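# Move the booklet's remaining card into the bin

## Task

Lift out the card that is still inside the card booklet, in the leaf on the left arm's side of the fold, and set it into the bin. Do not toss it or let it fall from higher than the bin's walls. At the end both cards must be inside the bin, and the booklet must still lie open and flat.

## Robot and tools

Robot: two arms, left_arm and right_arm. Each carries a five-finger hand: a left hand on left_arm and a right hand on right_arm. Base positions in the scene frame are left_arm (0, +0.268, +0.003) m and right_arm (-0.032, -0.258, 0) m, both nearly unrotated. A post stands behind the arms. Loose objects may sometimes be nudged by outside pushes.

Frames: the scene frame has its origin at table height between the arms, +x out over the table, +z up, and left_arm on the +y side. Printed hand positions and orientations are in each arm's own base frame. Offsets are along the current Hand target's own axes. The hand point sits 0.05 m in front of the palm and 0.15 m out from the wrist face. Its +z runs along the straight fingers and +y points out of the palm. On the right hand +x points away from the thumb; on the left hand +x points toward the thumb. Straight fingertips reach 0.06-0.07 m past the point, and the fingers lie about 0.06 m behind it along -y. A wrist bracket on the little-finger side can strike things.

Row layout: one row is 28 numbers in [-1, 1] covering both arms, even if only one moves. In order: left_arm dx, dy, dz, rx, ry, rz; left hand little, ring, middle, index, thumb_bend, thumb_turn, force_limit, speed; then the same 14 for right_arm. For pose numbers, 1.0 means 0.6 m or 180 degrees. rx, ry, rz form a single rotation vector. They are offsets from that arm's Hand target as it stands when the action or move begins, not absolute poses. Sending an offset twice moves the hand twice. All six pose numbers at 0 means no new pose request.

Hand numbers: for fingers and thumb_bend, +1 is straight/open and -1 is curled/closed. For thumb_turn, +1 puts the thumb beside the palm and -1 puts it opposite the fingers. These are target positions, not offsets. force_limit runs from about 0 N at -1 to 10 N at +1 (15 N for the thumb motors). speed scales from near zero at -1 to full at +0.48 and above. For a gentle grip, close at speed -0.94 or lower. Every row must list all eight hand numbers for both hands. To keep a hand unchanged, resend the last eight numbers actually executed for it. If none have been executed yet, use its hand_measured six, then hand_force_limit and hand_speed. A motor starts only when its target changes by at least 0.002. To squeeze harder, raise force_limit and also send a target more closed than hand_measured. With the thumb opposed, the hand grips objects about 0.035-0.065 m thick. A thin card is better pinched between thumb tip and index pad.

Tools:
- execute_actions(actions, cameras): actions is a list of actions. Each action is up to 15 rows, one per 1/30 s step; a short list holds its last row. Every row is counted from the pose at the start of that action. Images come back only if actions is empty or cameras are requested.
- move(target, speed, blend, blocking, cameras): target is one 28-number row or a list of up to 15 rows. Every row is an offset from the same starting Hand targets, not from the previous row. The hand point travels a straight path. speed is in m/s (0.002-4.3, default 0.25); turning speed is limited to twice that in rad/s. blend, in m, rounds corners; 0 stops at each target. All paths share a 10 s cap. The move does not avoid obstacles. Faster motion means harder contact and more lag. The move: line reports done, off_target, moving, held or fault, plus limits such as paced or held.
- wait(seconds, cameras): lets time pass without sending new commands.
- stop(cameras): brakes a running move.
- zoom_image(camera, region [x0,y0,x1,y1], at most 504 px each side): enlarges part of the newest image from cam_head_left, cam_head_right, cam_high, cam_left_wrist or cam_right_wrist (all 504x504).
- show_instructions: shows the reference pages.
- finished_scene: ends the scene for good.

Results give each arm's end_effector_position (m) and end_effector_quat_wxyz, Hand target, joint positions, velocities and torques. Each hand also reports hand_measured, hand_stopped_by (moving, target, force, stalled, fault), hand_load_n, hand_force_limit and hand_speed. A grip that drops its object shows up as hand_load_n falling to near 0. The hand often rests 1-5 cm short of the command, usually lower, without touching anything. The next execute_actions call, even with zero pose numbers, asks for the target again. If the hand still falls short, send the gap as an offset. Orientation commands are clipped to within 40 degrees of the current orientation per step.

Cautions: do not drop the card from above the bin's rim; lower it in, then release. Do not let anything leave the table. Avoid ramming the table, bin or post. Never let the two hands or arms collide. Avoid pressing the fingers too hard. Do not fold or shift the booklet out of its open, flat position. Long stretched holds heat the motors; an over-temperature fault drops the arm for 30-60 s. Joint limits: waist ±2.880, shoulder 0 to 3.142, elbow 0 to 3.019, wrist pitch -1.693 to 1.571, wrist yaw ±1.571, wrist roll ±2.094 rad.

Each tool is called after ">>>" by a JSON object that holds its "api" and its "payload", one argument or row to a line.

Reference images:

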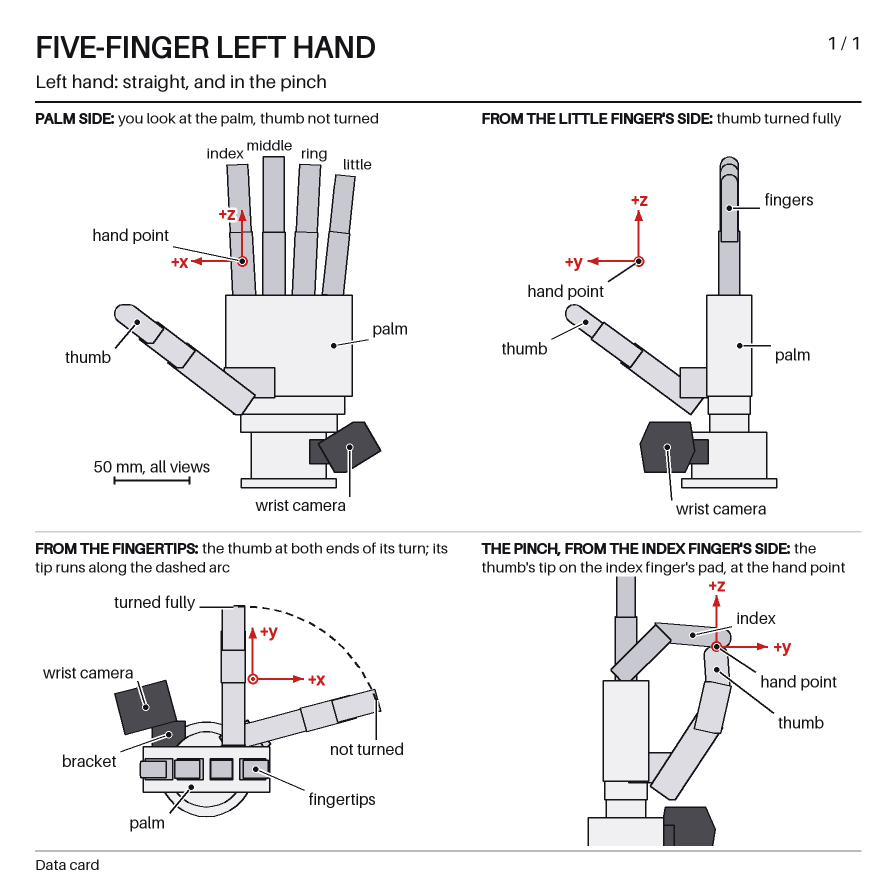

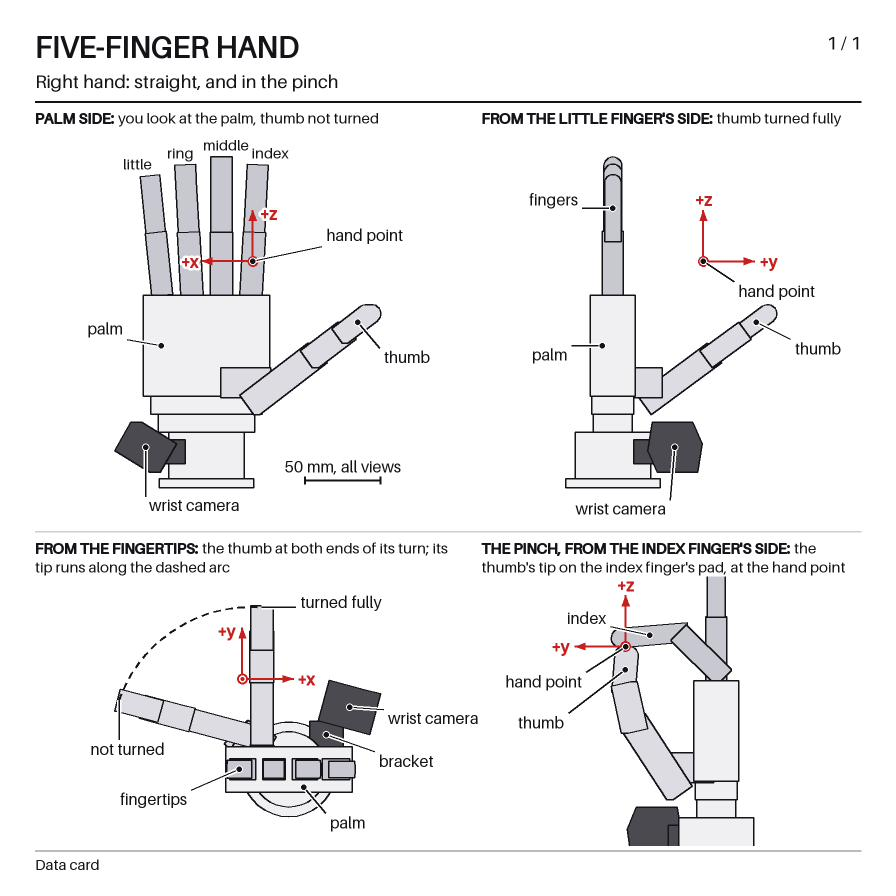

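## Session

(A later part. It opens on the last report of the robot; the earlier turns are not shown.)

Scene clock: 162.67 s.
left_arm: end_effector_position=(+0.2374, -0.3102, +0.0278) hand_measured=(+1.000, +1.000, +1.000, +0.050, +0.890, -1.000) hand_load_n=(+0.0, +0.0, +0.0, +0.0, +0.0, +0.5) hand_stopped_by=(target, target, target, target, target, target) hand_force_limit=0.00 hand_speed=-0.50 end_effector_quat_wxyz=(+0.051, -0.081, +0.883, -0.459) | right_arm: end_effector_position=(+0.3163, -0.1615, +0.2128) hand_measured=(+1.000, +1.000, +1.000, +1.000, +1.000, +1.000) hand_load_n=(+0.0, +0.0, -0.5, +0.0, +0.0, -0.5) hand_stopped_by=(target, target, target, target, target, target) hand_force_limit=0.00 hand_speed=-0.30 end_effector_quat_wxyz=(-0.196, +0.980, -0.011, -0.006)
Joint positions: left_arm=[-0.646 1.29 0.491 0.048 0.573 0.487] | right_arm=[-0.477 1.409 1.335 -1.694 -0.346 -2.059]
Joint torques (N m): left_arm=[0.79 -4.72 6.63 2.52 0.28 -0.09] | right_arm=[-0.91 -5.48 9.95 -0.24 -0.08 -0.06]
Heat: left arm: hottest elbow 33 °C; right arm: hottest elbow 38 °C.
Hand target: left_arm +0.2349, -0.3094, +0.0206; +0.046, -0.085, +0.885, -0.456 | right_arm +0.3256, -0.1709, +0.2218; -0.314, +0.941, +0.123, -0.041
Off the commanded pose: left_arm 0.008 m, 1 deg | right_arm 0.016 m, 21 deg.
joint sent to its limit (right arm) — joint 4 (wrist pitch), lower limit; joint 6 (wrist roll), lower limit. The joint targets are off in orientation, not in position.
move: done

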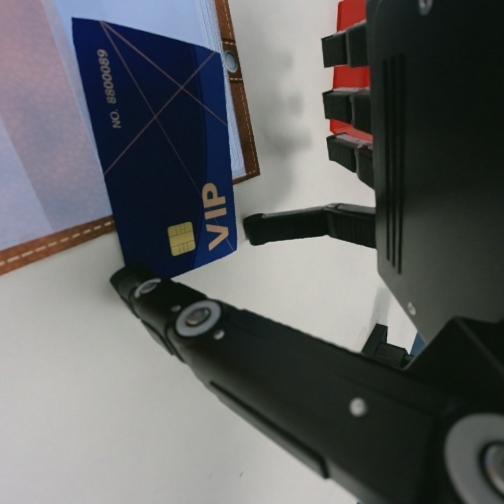

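>>> {"api": "move", "payload": {
  "target": [
    [-0.0016,-0.0819,-0.0573,0,0,0,1,1,1,0.05,0.89,-1,0,-0.5,0,0,0,0,0,0,1,1,1,1,1,1,0,-0.3],
    [-0.0252,-0.1327,-0.1268,-0.2531,-0.2067,-0.4034,1,1,1,0.05,0.89,-1,0,-0.5,0,0,0,0,0,0,1,1,1,1,1,1,0,-0.3],
    [-0.0252,-0.1327,-0.1268,-0.2531,-0.2067,-0.4034,0.5,0.5,0.5,1,1,-1,0,-0.3,0,0,0,0,0,0,1,1,1,1,1,1,0,-0.3]
  ],
  "speed": [0.1,0.25,0.25],
  "cameras": ["all"]
}}

>>> {"api": "zoom_image", "payload": {
  "camera": "cam_high",
  "region": [260, 160, 360, 260]
}}

Scene clock: 170.17 s.
left_arm: end_effector_position=(+0.2309, -0.2828, +0.1204) hand_measured=(+0.500, +0.500, +0.500, +1.000, +1.000, -1.000) hand_load_n=(+0.0, +0.0, +0.0, +0.0, +0.0, +0.0) hand_stopped_by=(target, target, target, target, target, target) hand_force_limit=0.00 hand_speed=-0.30 end_effector_quat_wxyz=(+0.002, +0.698, -0.716, -0.011) | right_arm: end_effector_position=(+0.3163, -0.1615, +0.2128) hand_measured=(+1.000, +1.000, +1.000, +1.000, +1.000, +1.000) hand_load_n=(+0.0, +0.0, +0.0, +0.0, -0.5, +0.0) hand_stopped_by=(target, target, target, target, target, target) hand_force_limit=0.00 hand_speed=-0.30 end_effector_quat_wxyz=(-0.196, +0.980, -0.011, -0.006)
Joint positions: left_arm=[-0.713 1.421 1.081 -1.253 0.003 -0.687] | right_arm=[-0.477 1.409 1.335 -1.694 -0.346 -2.059]
Joint torques (N m): left_arm=[1.73 -7.77 11.25 0.51 -0.11 -0.21] | right_arm=[-0.91 -5.48 9.95 -0.24 -0.08 -0.05]
Heat: left arm: hottest elbow 34 °C; right arm: hottest elbow 39 °C.
Hand target: left_arm +0.2464, -0.2911, +0.1296; +0.000, +0.707, -0.707, +0.000 | right_arm +0.3256, -0.1709, +0.2218; -0.314, +0.941, +0.123, -0.041
Off the commanded pose: left_arm 0.020 m, 2 deg | right_arm 0.016 m, 21 deg.
joint sent to its limit (right arm) — joint 4 (wrist pitch), lower limit; joint 6 (wrist roll), lower limit. The joint targets are off in orientation, not in position.
move: off_target (left_arm); target 3's new numbers were sent with left_arm's hand 0.020 m and 2 deg from that target

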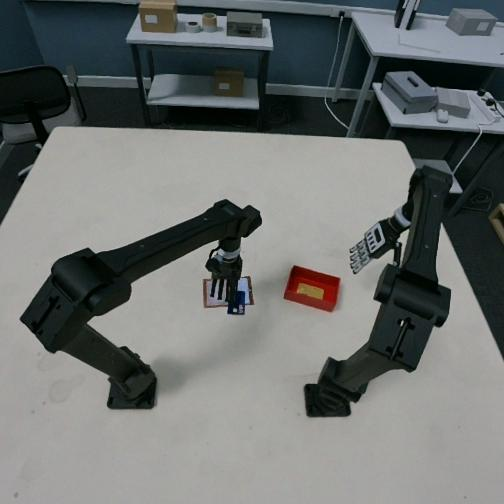

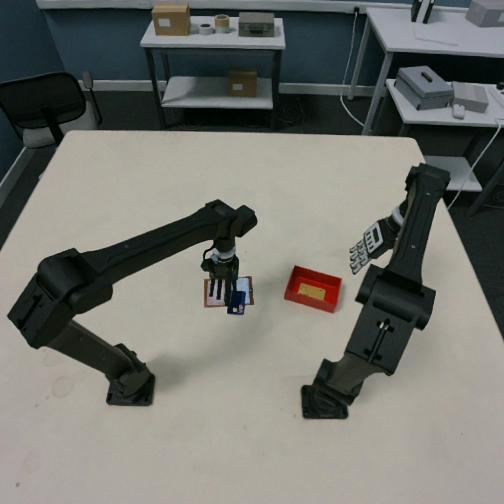

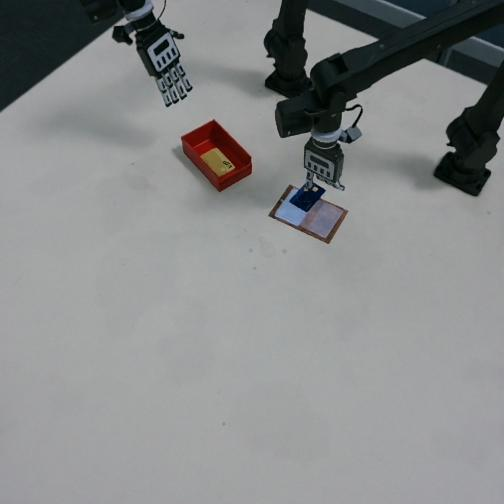

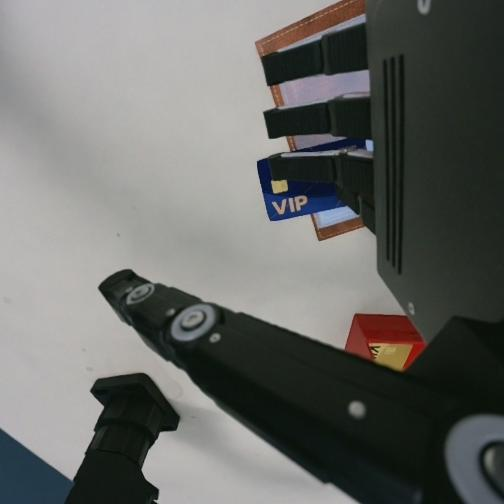

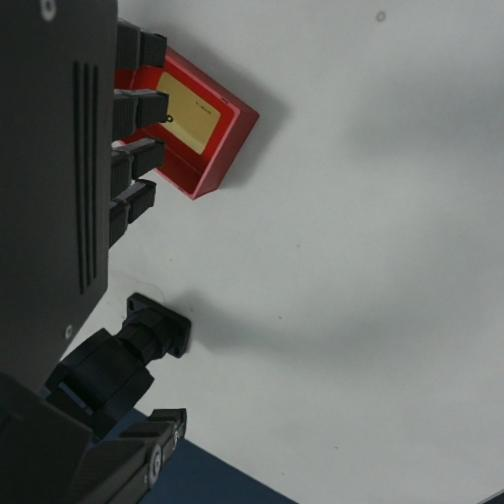

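Scaled by 5.040.

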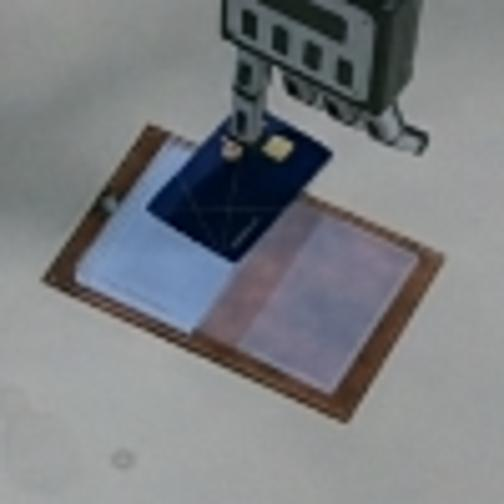

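>>> {"api": "move", "payload": {
  "target": [
    [0.0023,0.0023,0.1193,0,0,0,0.5,0.5,0.5,1,1,-1,0,-0.3,0,0,0,0,0,0,1,1,1,1,1,1,0,-0.3],
    [0.0023,-0.045,0.121,0,0,0,0.5,0.5,0.5,1,1,-1,0,-0.3,0,0,0,0,0,0,1,1,1,1,1,1,0,-0.3]
  ],
  "speed": [0.1,0.05],
  "cameras": ["cam_high","cam_left_wrist","cam_head_left"]
}}

>>> {"api": "zoom_image", "payload": {
  "camera": "cam_high",
  "region": [260, 160, 360, 260]
}}

>>> {"api": "zoom_image", "payload": {
  "camera": "cam_left_wrist",
  "region": [190, 80, 390, 350]
}}

Scene clock: 172.53 s.
left_arm: end_effector_position=(+0.2615, -0.2957, +0.0728) hand_measured=(+0.500, +0.500, +0.500, +1.000, +1.000, -1.000) hand_load_n=(+0.0, +0.0, +0.0, -5.0, +0.0, +0.0) hand_stopped_by=(target, target, target, target, target, target) hand_force_limit=0.00 hand_speed=-0.30 end_effector_quat_wxyz=(+0.005, +0.704, -0.710, +0.013) | right_arm: end_effector_position=(+0.3163, -0.1615, +0.2128) hand_measured=(+1.000, +1.000, +1.000, +1.000, +1.000, +1.000) hand_load_n=(+0.0, +0.0, +0.0, +0.0, +0.0, +0.5) hand_stopped_by=(target, target, target, target, target, target) hand_force_limit=0.00 hand_speed=-0.30 end_effector_quat_wxyz=(-0.196, +0.980, -0.011, -0.006)
Joint positions: left_arm=[-0.683 1.517 1.051 -1.08 0.012 -0.673] | right_arm=[-0.477 1.409 1.335 -1.694 -0.346 -2.059]
Joint torques (N m): left_arm=[2.43 -5.95 8.62 1.31 -0.41 0.05] | right_arm=[-0.91 -5.48 9.95 -0.23 -0.08 -0.06]
Heat: left arm: hottest elbow 34 °C; right arm: hottest elbow 39 °C.
Hand target: left_arm +0.2732, -0.2925, +0.0570; +0.000, +0.707, -0.707, -0.001 | right_arm +0.3256, -0.1709, +0.2218; -0.314, +0.941, +0.123, -0.041
Off the commanded pose: left_arm 0.020 m, 2 deg | right_arm 0.016 m, 21 deg.
joint sent to its limit (right arm) — joint 4 (wrist pitch), lower limit; joint 6 (wrist roll), lower limit. The joint targets are off in orientation, not in position.
move: off_target (left_arm)
Images, in order (width x height): cam_head_left 504x504, cam_high 504x504, cam_left_wrist 504x504.

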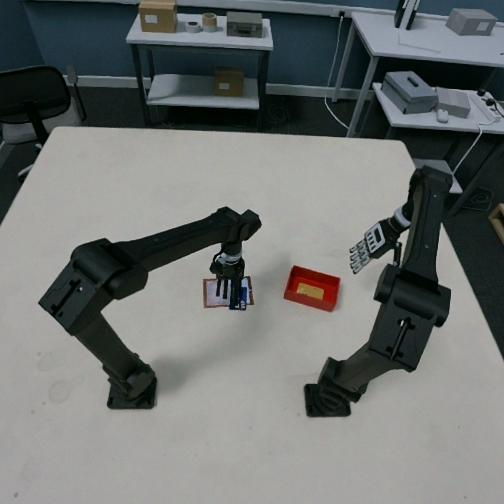

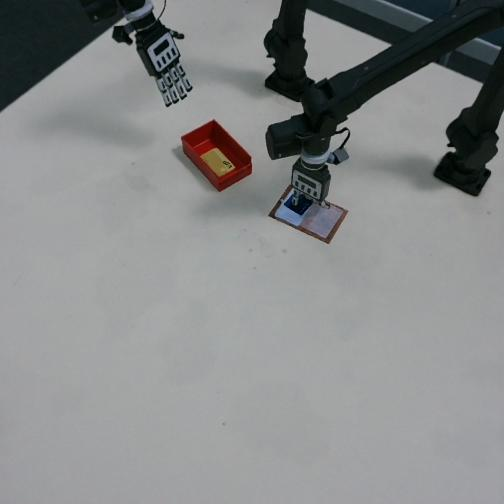

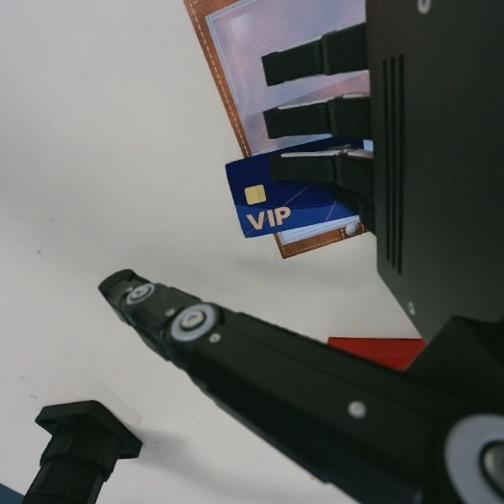

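Scaled by 5.040.

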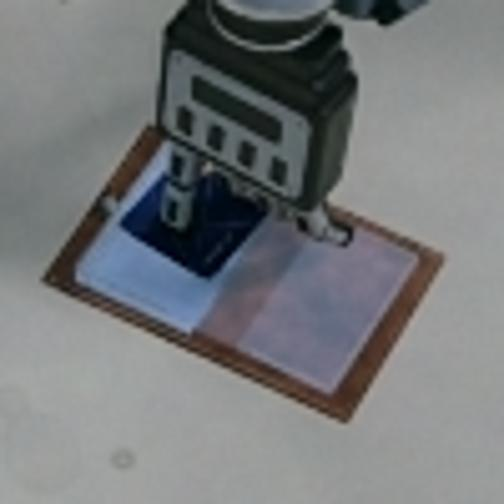

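Scaled by 1.867.

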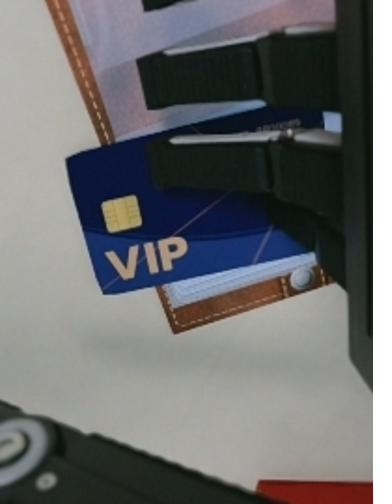

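>>> {"api": "move", "payload": {
  "target": [
    [-0.003,-0.015,0.001,0,0,0,0.5,0.5,0.5,1,1,-1,0,-0.3,0,0,0,0,0,0,1,1,1,1,1,1,0,-0.3]
  ],
  "speed": 0.05,
  "cameras": ["cam_high","cam_left_wrist"]
}}

>>> {"api": "zoom_image", "payload": {
  "camera": "cam_left_wrist",
  "region": [190, 80, 390, 350]
}}

Scene clock: 173.80 s.
left_arm: end_effector_position=(+0.2702, -0.2956, +0.0727) hand_measured=(+0.500, +0.500, +0.500, +1.000, +1.000, -1.000) hand_load_n=(+0.0, +0.0, +0.0, -5.0, +0.0, +0.0) hand_stopped_by=(target, target, target, target, target, target) hand_force_limit=0.00 hand_speed=-0.30 end_effector_quat_wxyz=(+0.006, +0.703, -0.711, +0.014) | right_arm: end_effector_position=(+0.3163, -0.1615, +0.2128) hand_measured=(+1.000, +1.000, +1.000, +1.000, +1.000, +1.000) hand_load_n=(+0.0, +0.0, +0.0, +0.0, +0.0, +0.0) hand_stopped_by=(target, target, target, target, target, target) hand_force_limit=0.00 hand_speed=-0.30 end_effector_quat_wxyz=(-0.196, +0.980, -0.011, -0.006)
Joint positions: left_arm=[-0.669 1.533 1.069 -1.08 0.015 -0.657] | right_arm=[-0.477 1.409 1.335 -1.694 -0.346 -2.059]
Joint torques (N m): left_arm=[2.61 -6.24 8.54 1.24 -0.52 0.06] | right_arm=[-0.85 -5.48 9.95 -0.24 -0.08 -0.05]
Heat: left arm: hottest elbow 34 °C; right arm: hottest elbow 39 °C.
Hand target: left_arm +0.2822, -0.2905, +0.0562; +0.000, +0.707, -0.707, -0.001 | right_arm +0.3256, -0.1709, +0.2218; -0.314, +0.941, +0.123, -0.041
Off the commanded pose: left_arm 0.021 m, 2 deg | right_arm 0.016 m, 21 deg.
joint sent to its limit (right arm) — joint 4 (wrist pitch), lower limit; joint 6 (wrist roll), lower limit. The joint targets are off in orientation, not in position.
move: off_target (left_arm)

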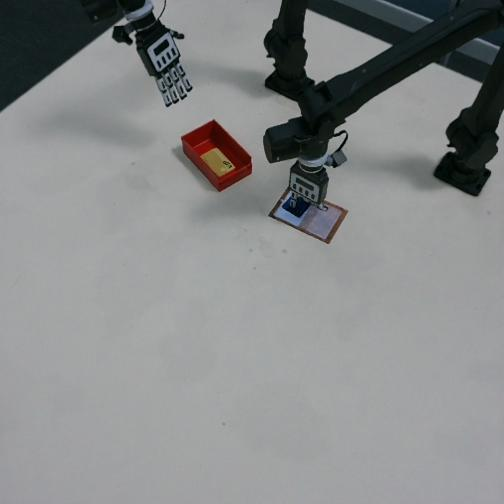

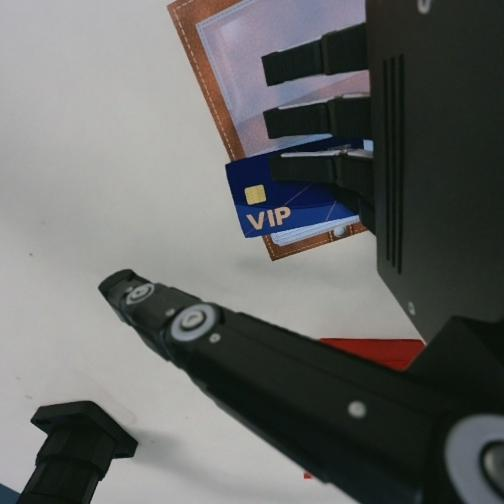

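Scaled by 1.867.

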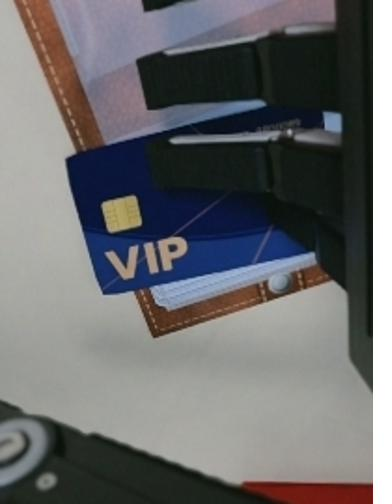

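>>> {"api": "move", "payload": {
  "target": [
    [0.0067,0.0167,0,0,0,0,0.5,0.5,0.5,1,1,-1,0,-0.3,0,0,0,0,0,0,1,1,1,1,1,1,0,-0.3],
    [0.0067,0.0167,-0.09,0,0,0,0.5,0.5,0.5,1,1,-1,0,-0.3,0,0,0,0,0,0,1,1,1,1,1,1,0,-0.3],
    [0.03,-0.1967,-0.1733,0,0,0,0.5,0.5,0.5,1,1,-1,0,-0.3,0,0,0,0,0,0,1,1,1,1,1,1,0,-0.3]
  ],
  "speed": [0.05,0.2,0.25],
  "blend": [0,0.02,0],
  "cameras": ["all"]
}}

>>> {"api": "zoom_image", "payload": {
  "camera": "cam_high",
  "region": [260, 160, 360, 260]
}}

>>> {"api": "zoom_image", "payload": {
  "camera": "cam_head_left",
  "region": [180, 240, 300, 330]
}}

Scene clock: 177.80 s.
left_arm: end_effector_position=(+0.3880, -0.3036, +0.1535) hand_measured=(+0.500, +0.500, +0.500, +1.000, +1.000, -1.000) hand_load_n=(+0.0, +0.0, +0.0, +0.0, +0.0, +0.0) hand_stopped_by=(target, target, target, target, target, target) hand_force_limit=0.00 hand_speed=-0.30 end_effector_quat_wxyz=(+0.002, +0.712, -0.702, -0.009) | right_arm: end_effector_position=(+0.3163, -0.1615, +0.2128) hand_measured=(+1.000, +1.000, +1.000, +1.000, +1.000, +1.000) hand_load_n=(+0.0, +0.0, +0.0, +0.0, +0.0, -0.5) hand_stopped_by=(target, target, target, target, target, target) hand_force_limit=0.00 hand_speed=-0.30 end_effector_quat_wxyz=(-0.196, +0.980, -0.011, -0.006)
Joint positions: left_arm=[-0.545 1.744 1.557 -1.404 0 -0.558] | right_arm=[-0.477 1.409 1.335 -1.694 -0.346 -2.059]
Joint torques (N m): left_arm=[1.08 -12.57 11.74 0.55 -0.05 0.1] | right_arm=[-0.91 -5.48 9.95 -0.24 -0.08 -0.06]
Heat: left arm: hottest elbow 34 °C; right arm: hottest elbow 39 °C.
Hand target: left_arm +0.4003, -0.3086, +0.1602; +0.000, +0.707, -0.707, -0.001 | right_arm +0.3256, -0.1709, +0.2218; -0.314, +0.941, +0.123, -0.041
Off the commanded pose: left_arm 0.015 m, 1 deg | right_arm 0.016 m, 21 deg.
joint sent to its limit (right arm) — joint 4 (wrist pitch), lower limit; joint 6 (wrist roll), lower limit. The joint targets are off in orientation, not in position.
move: off_target (left_arm)

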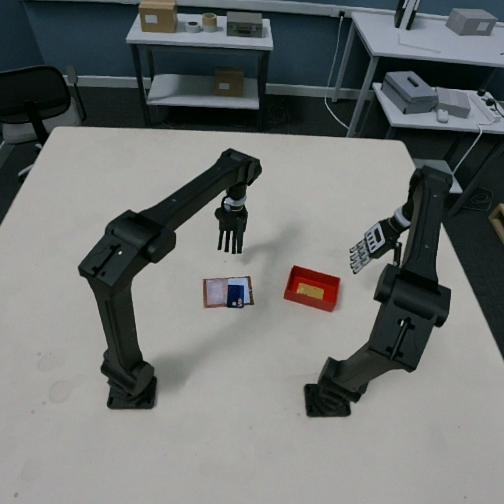

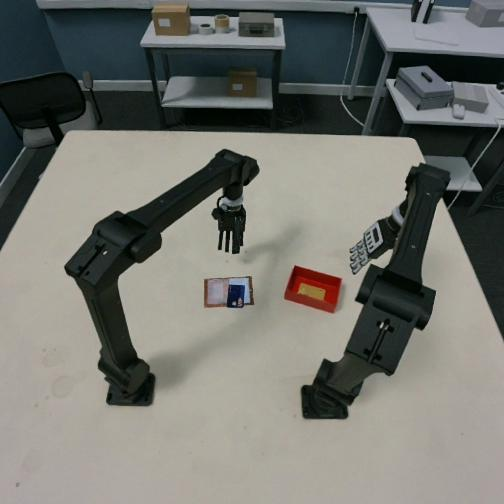

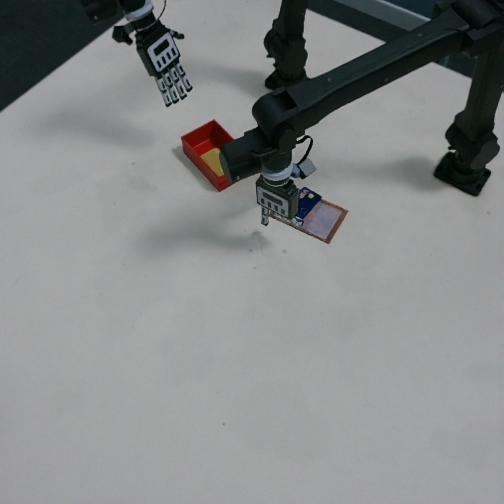

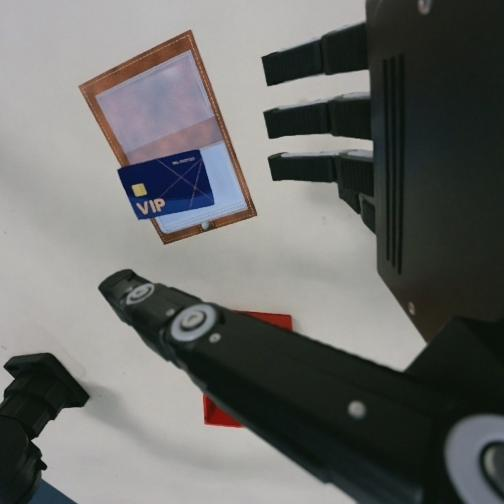

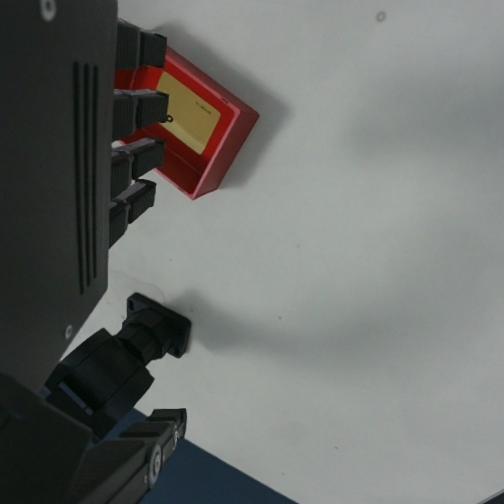

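Scaled by 5.040.

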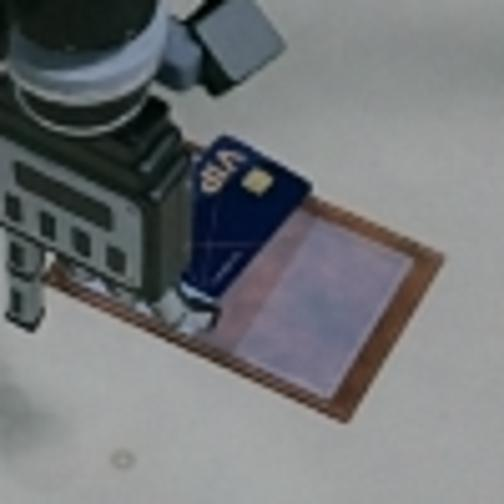

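Scaled by 4.200.

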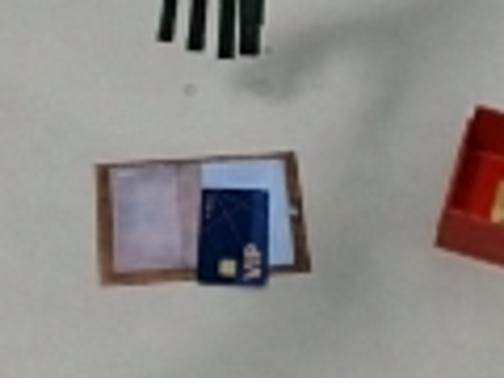

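>>> {"api": "move", "payload": {
  "target": [
    [0,0,0,0,0,0,0.5,0.5,0.5,1,1,-1,0,-0.3,0.072,-0.2788,0.3758,0,0.0477,0.0636,-1,-1,-1,1,1,1,0,0],
    [0,0,0,0,0,0,0.5,0.5,0.5,1,1,-1,0,-0.3,0.1073,-0.3075,0.5577,0,0.0477,0.0636,-1,-1,-1,1,1,1,0,0]
  ],
  "speed": [0.3,0.2],
  "cameras": ["all"]
}}

>>> {"api": "zoom_image", "payload": {
  "camera": "cam_high",
  "region": [240, 130, 360, 250]
}}

>>> {"api": "zoom_image", "payload": {
  "camera": "cam_head_left",
  "region": [180, 240, 300, 330]
}}

>>> {"api": "zoom_image", "payload": {
  "camera": "cam_left_wrist",
  "region": [60, 10, 310, 260]
}}

Scene clock: 181.70 s.
left_arm: end_effector_position=(+0.3880, -0.3036, +0.1535) hand_measured=(+0.500, +0.500, +0.500, +1.000, +1.000, -1.000) hand_load_n=(+0.0, +0.0, +0.0, +0.0, +0.0, +0.0) hand_stopped_by=(target, target, target, target, target, target) hand_force_limit=0.00 hand_speed=-0.30 end_effector_quat_wxyz=(+0.002, +0.712, -0.703, -0.009) | right_arm: end_effector_position=(+0.2997, +0.1782, +0.0690) hand_measured=(-1.000, -1.000, -1.000, +1.000, +1.000, +1.000) hand_load_n=(+0.5, +0.0, +0.5, +0.0, +0.0, +0.0) hand_stopped_by=(target, target, target, target, target, target) hand_force_limit=0.00 hand_speed=0.00 end_effector_quat_wxyz=(-0.318, +0.948, +0.007, +0.002)
Joint positions: left_arm=[-0.545 1.744 1.557 -1.404 0 -0.557] | right_arm=[0.322 1.321 0.825 -0.839 -0.609 -1.189]
Joint torques (N m): left_arm=[1.08 -12.57 11.69 0.51 -0.05 0.12] | right_arm=[0.62 -4.37 6.39 1.4 -0.17 0.21]
Heat: left arm: hottest elbow 35 °C; right arm: hottest elbow 39 °C.
Hand target: left_arm +0.4003, -0.3087, +0.1602; +0.000, +0.707, -0.707, -0.001 | right_arm +0.2980, +0.1822, +0.0649; -0.316, +0.949, +0.005, -0.002
Off the commanded pose: left_arm 0.015 m, 1 deg | right_arm 0.006 m, 1 deg.
move: done

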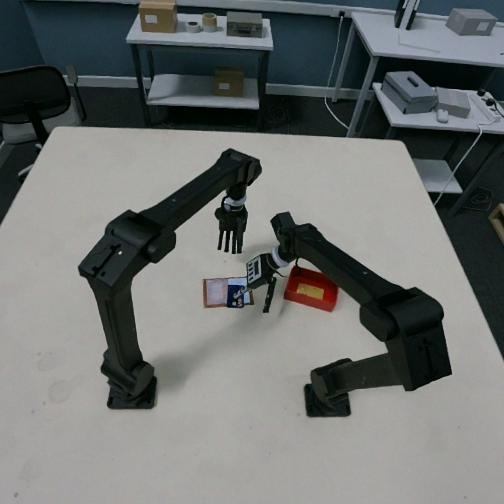

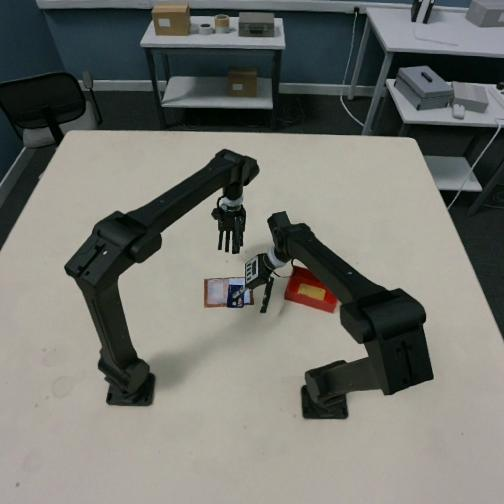

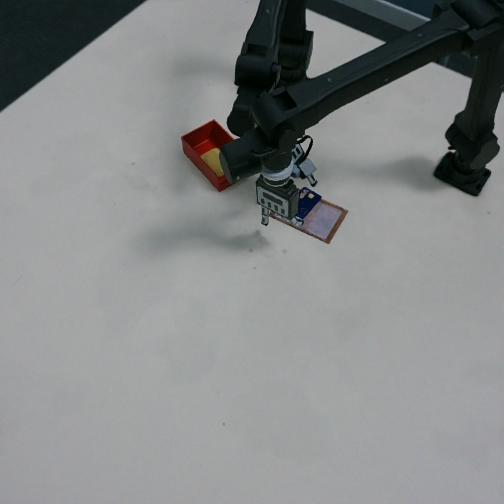

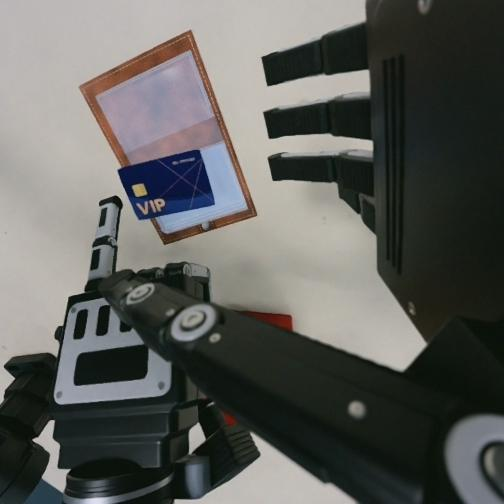

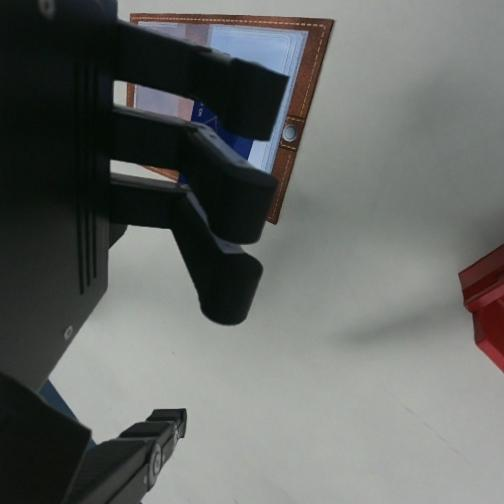

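Scaled by 4.200.

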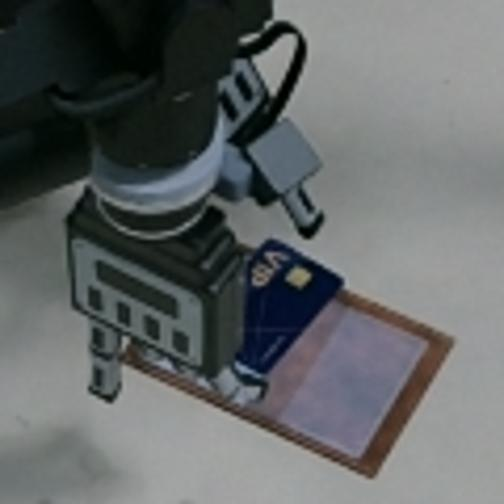

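Scaled by 4.200.

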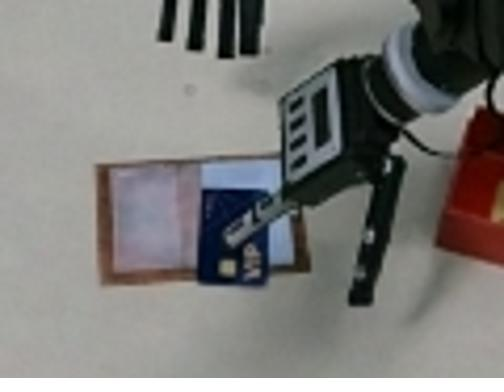

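Scaled by 2.016.

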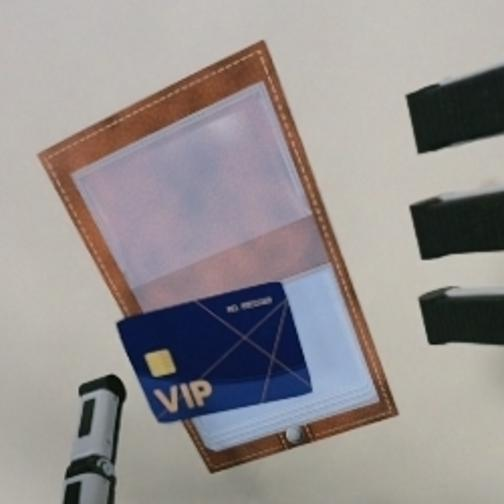

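>>> {"api": "move", "payload": {
  "target": [
    [0,0,0,0,0,0,0.5,0.5,0.5,1,1,-1,0,-0.3,0,0.045,0.06,0,0,0,-1,-1,-1,1,1,1,0,0]
  ],
  "speed": 0.06,
  "cameras": ["all"]
}}

>>> {"api": "zoom_image", "payload": {
  "camera": "cam_head_left",
  "region": [200, 260, 280, 320]
}}

>>> {"api": "zoom_image", "payload": {
  "camera": "cam_left_wrist",
  "region": [60, 10, 310, 260]
}}

>>> {"api": "zoom_image", "payload": {
  "camera": "cam_high",
  "region": [240, 130, 360, 250]
}}

Scene clock: 183.37 s.
left_arm: end_effector_position=(+0.3880, -0.3036, +0.1535) hand_measured=(+0.500, +0.500, +0.500, +1.000, +1.000, -1.000) hand_load_n=(+0.0, +0.0, +0.0, +0.0, -0.5, +0.0) hand_stopped_by=(target, target, target, target, target, target) hand_force_limit=0.00 hand_speed=-0.30 end_effector_quat_wxyz=(+0.002, +0.712, -0.703, -0.009) | right_arm: end_effector_position=(+0.3006, +0.1785, +0.0259) hand_measured=(-1.000, -1.000, -1.000, +1.000, +1.000, +1.000) hand_load_n=(+0.0, +0.0, +0.0, +0.0, +0.0, +0.0) hand_stopped_by=(target, target, target, target, target, target) hand_force_limit=0.00 hand_speed=0.00 end_effector_quat_wxyz=(-0.319, +0.948, +0.007, +0.004)
Joint positions: left_arm=[-0.545 1.744 1.557 -1.404 0 -0.557] | right_arm=[0.322 1.394 0.761 -0.698 -0.609 -1.187]
Joint torques (N m): left_arm=[1.08 -12.51 11.69 0.5 -0.05 0.11] | right_arm=[0.56 -4.37 5.76 1.39 -0.17 0.23]
Heat: left arm: hottest elbow 35 °C; right arm: hottest elbow 39 °C.
Hand target: left_arm +0.4003, -0.3087, +0.1602; +0.000, +0.707, -0.707, -0.001 | right_arm +0.2979, +0.1821, +0.0198; -0.316, +0.949, +0.005, -0.002
Off the commanded pose: left_arm 0.015 m, 1 deg | right_arm 0.008 m, 1 deg.
move: done

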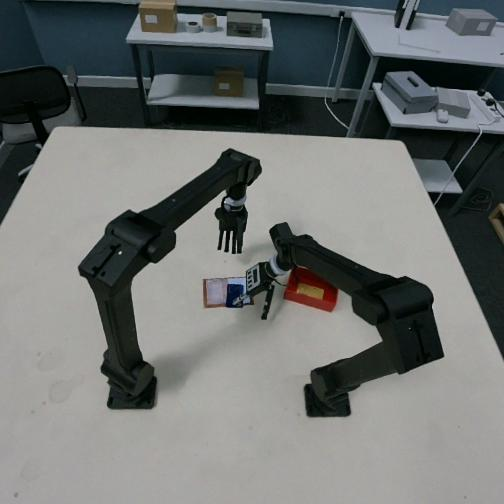

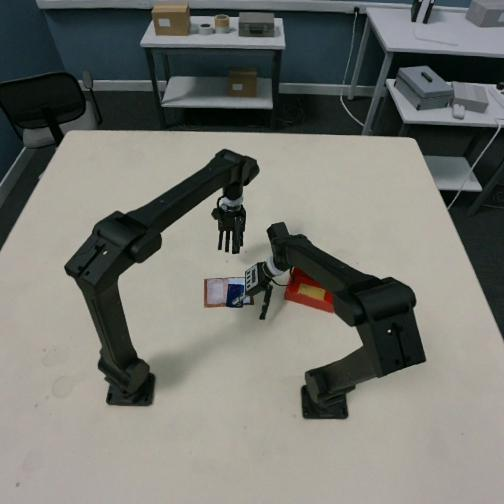

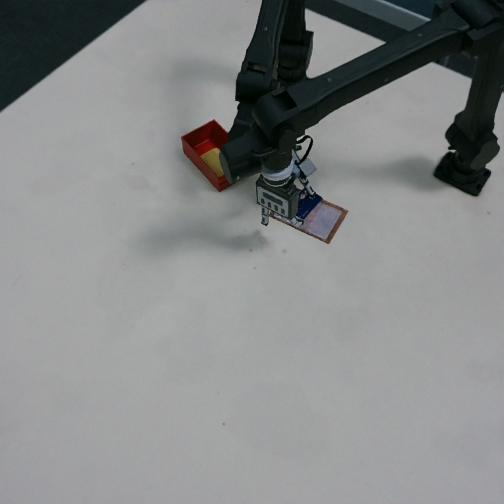

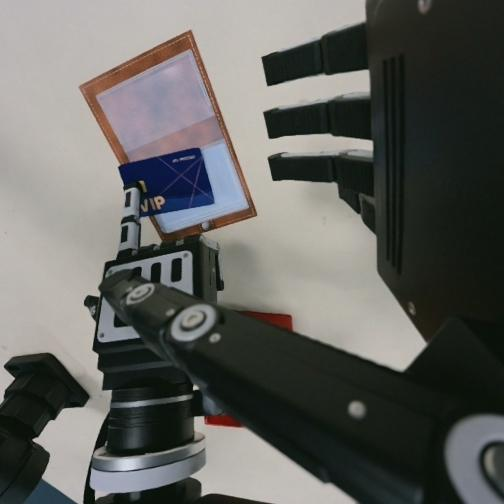

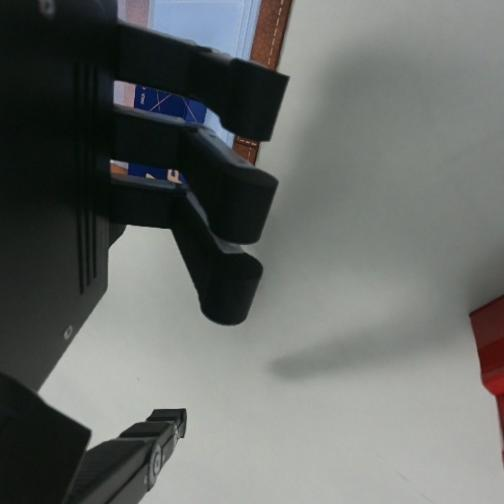

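Scaled by 6.300.

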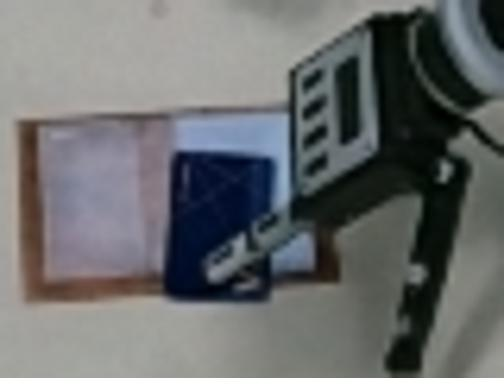

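Scaled by 2.016.

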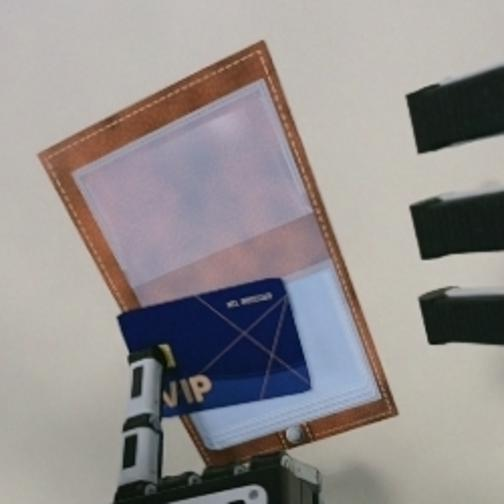

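Scaled by 4.200.

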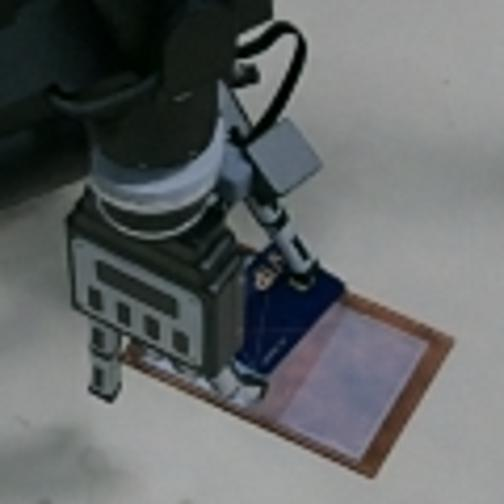

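>>> {"api": "move", "payload": {
  "target": [
    [0,0,0,0,0,0,0.5,0.5,0.5,1,1,-1,0,-0.3,0,-0.025,-0.0333,0,0,0,-1,-1,-1,1,1,1,0,0],
    [0,0,0,0,0,0,0.5,0.5,0.5,1,1,-1,0,-0.3,-0.0167,-0.025,-0.0333,0,0,0,-1,-1,-1,1,1,1,0,0],
    [0,0,0,0,0,0,0.5,0.5,0.5,1,1,-1,0,-0.3,-0.0167,0,0,0,0,0,-1,-1,-1,1,1,1,0,0]
  ],
  "speed": [0.1,0.1,0.05],
  "cameras": ["cam_head_left","cam_high","cam_left_wrist"]
}}

>>> {"api": "zoom_image", "payload": {
  "camera": "cam_head_left",
  "region": [200, 260, 280, 320]
}}

>>> {"api": "zoom_image", "payload": {
  "camera": "cam_left_wrist",
  "region": [60, 10, 310, 260]
}}

>>> {"api": "zoom_image", "payload": {
  "camera": "cam_high",
  "region": [280, 170, 350, 240]
}}

Scene clock: 186.33 s.
left_arm: end_effector_position=(+0.3880, -0.3036, +0.1535) hand_measured=(+0.500, +0.500, +0.500, +1.000, +1.000, -1.000) hand_load_n=(+0.0, +0.0, +0.5, +0.0, +0.0, +0.0) hand_stopped_by=(target, target, target, target, target, target) hand_force_limit=0.00 hand_speed=-0.30 end_effector_quat_wxyz=(+0.002, +0.712, -0.703, -0.009) | right_arm: end_effector_position=(+0.2906, +0.1785, +0.0252) hand_measured=(-1.000, -1.000, -1.000, +1.000, +1.000, +1.000) hand_load_n=(+0.0, +0.0, +0.0, +0.0, +0.0, +0.0) hand_stopped_by=(target, target, target, target, target, target) hand_force_limit=0.00 hand_speed=0.00 end_effector_quat_wxyz=(-0.319, +0.948, +0.007, +0.004)
Joint positions: left_arm=[-0.545 1.744 1.557 -1.404 0 -0.557] | right_arm=[0.331 1.37 0.734 -0.691 -0.607 -1.177]
Joint torques (N m): left_arm=[1.08 -12.51 11.69 0.51 -0.05 0.11] | right_arm=[0.62 -4.13 5.79 1.47 -0.17 0.24]
Heat: left arm: hottest elbow 35 °C; right arm: hottest elbow 38 °C.
Hand target: left_arm +0.4003, -0.3087, +0.1602; +0.000, +0.707, -0.707, -0.001 | right_arm +0.2879, +0.1821, +0.0198; -0.316, +0.949, +0.005, -0.002
Off the commanded pose: left_arm 0.015 m, 1 deg | right_arm 0.007 m, 1 deg.
move: done

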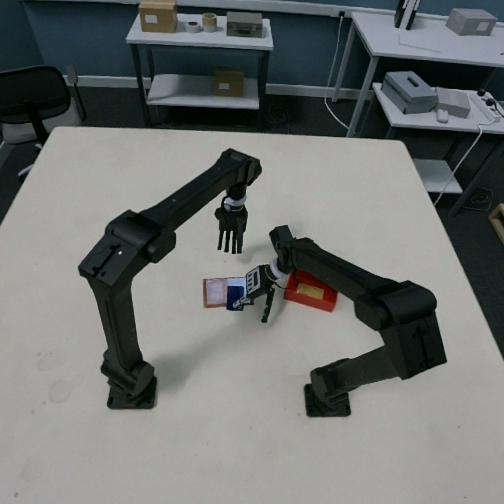

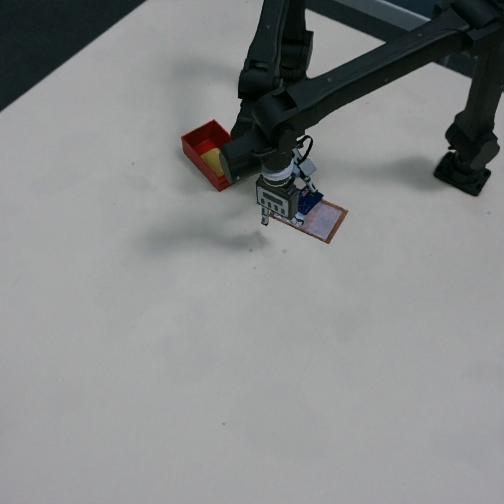

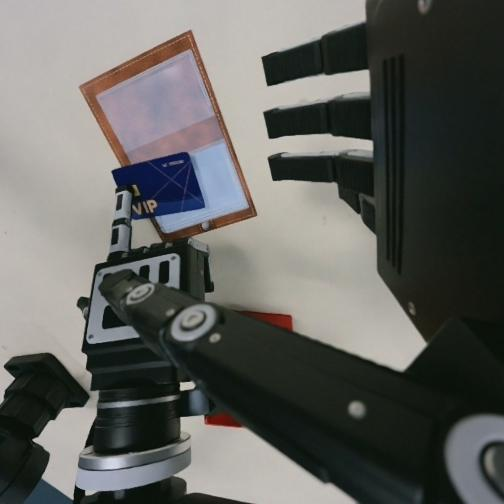

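Scaled by 6.300.

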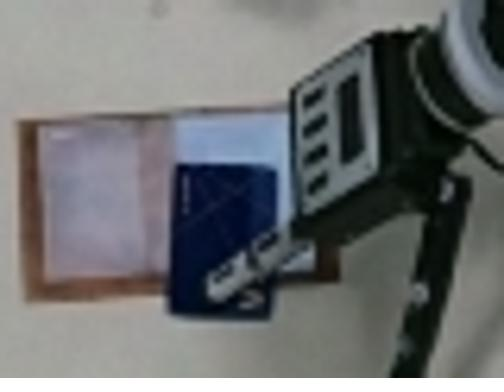

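Scaled by 2.016.

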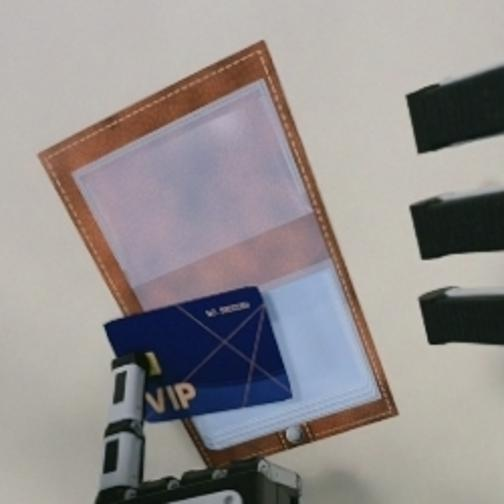

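Scaled by 7.200.

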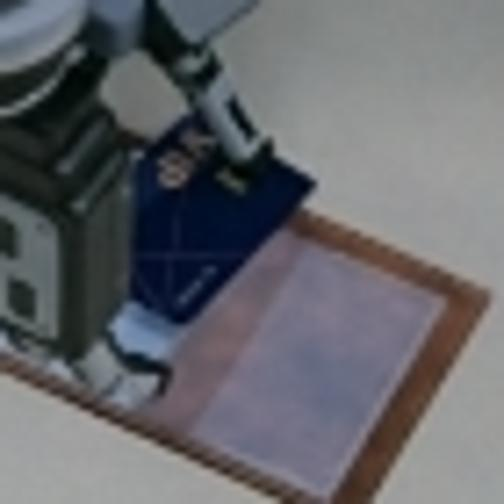

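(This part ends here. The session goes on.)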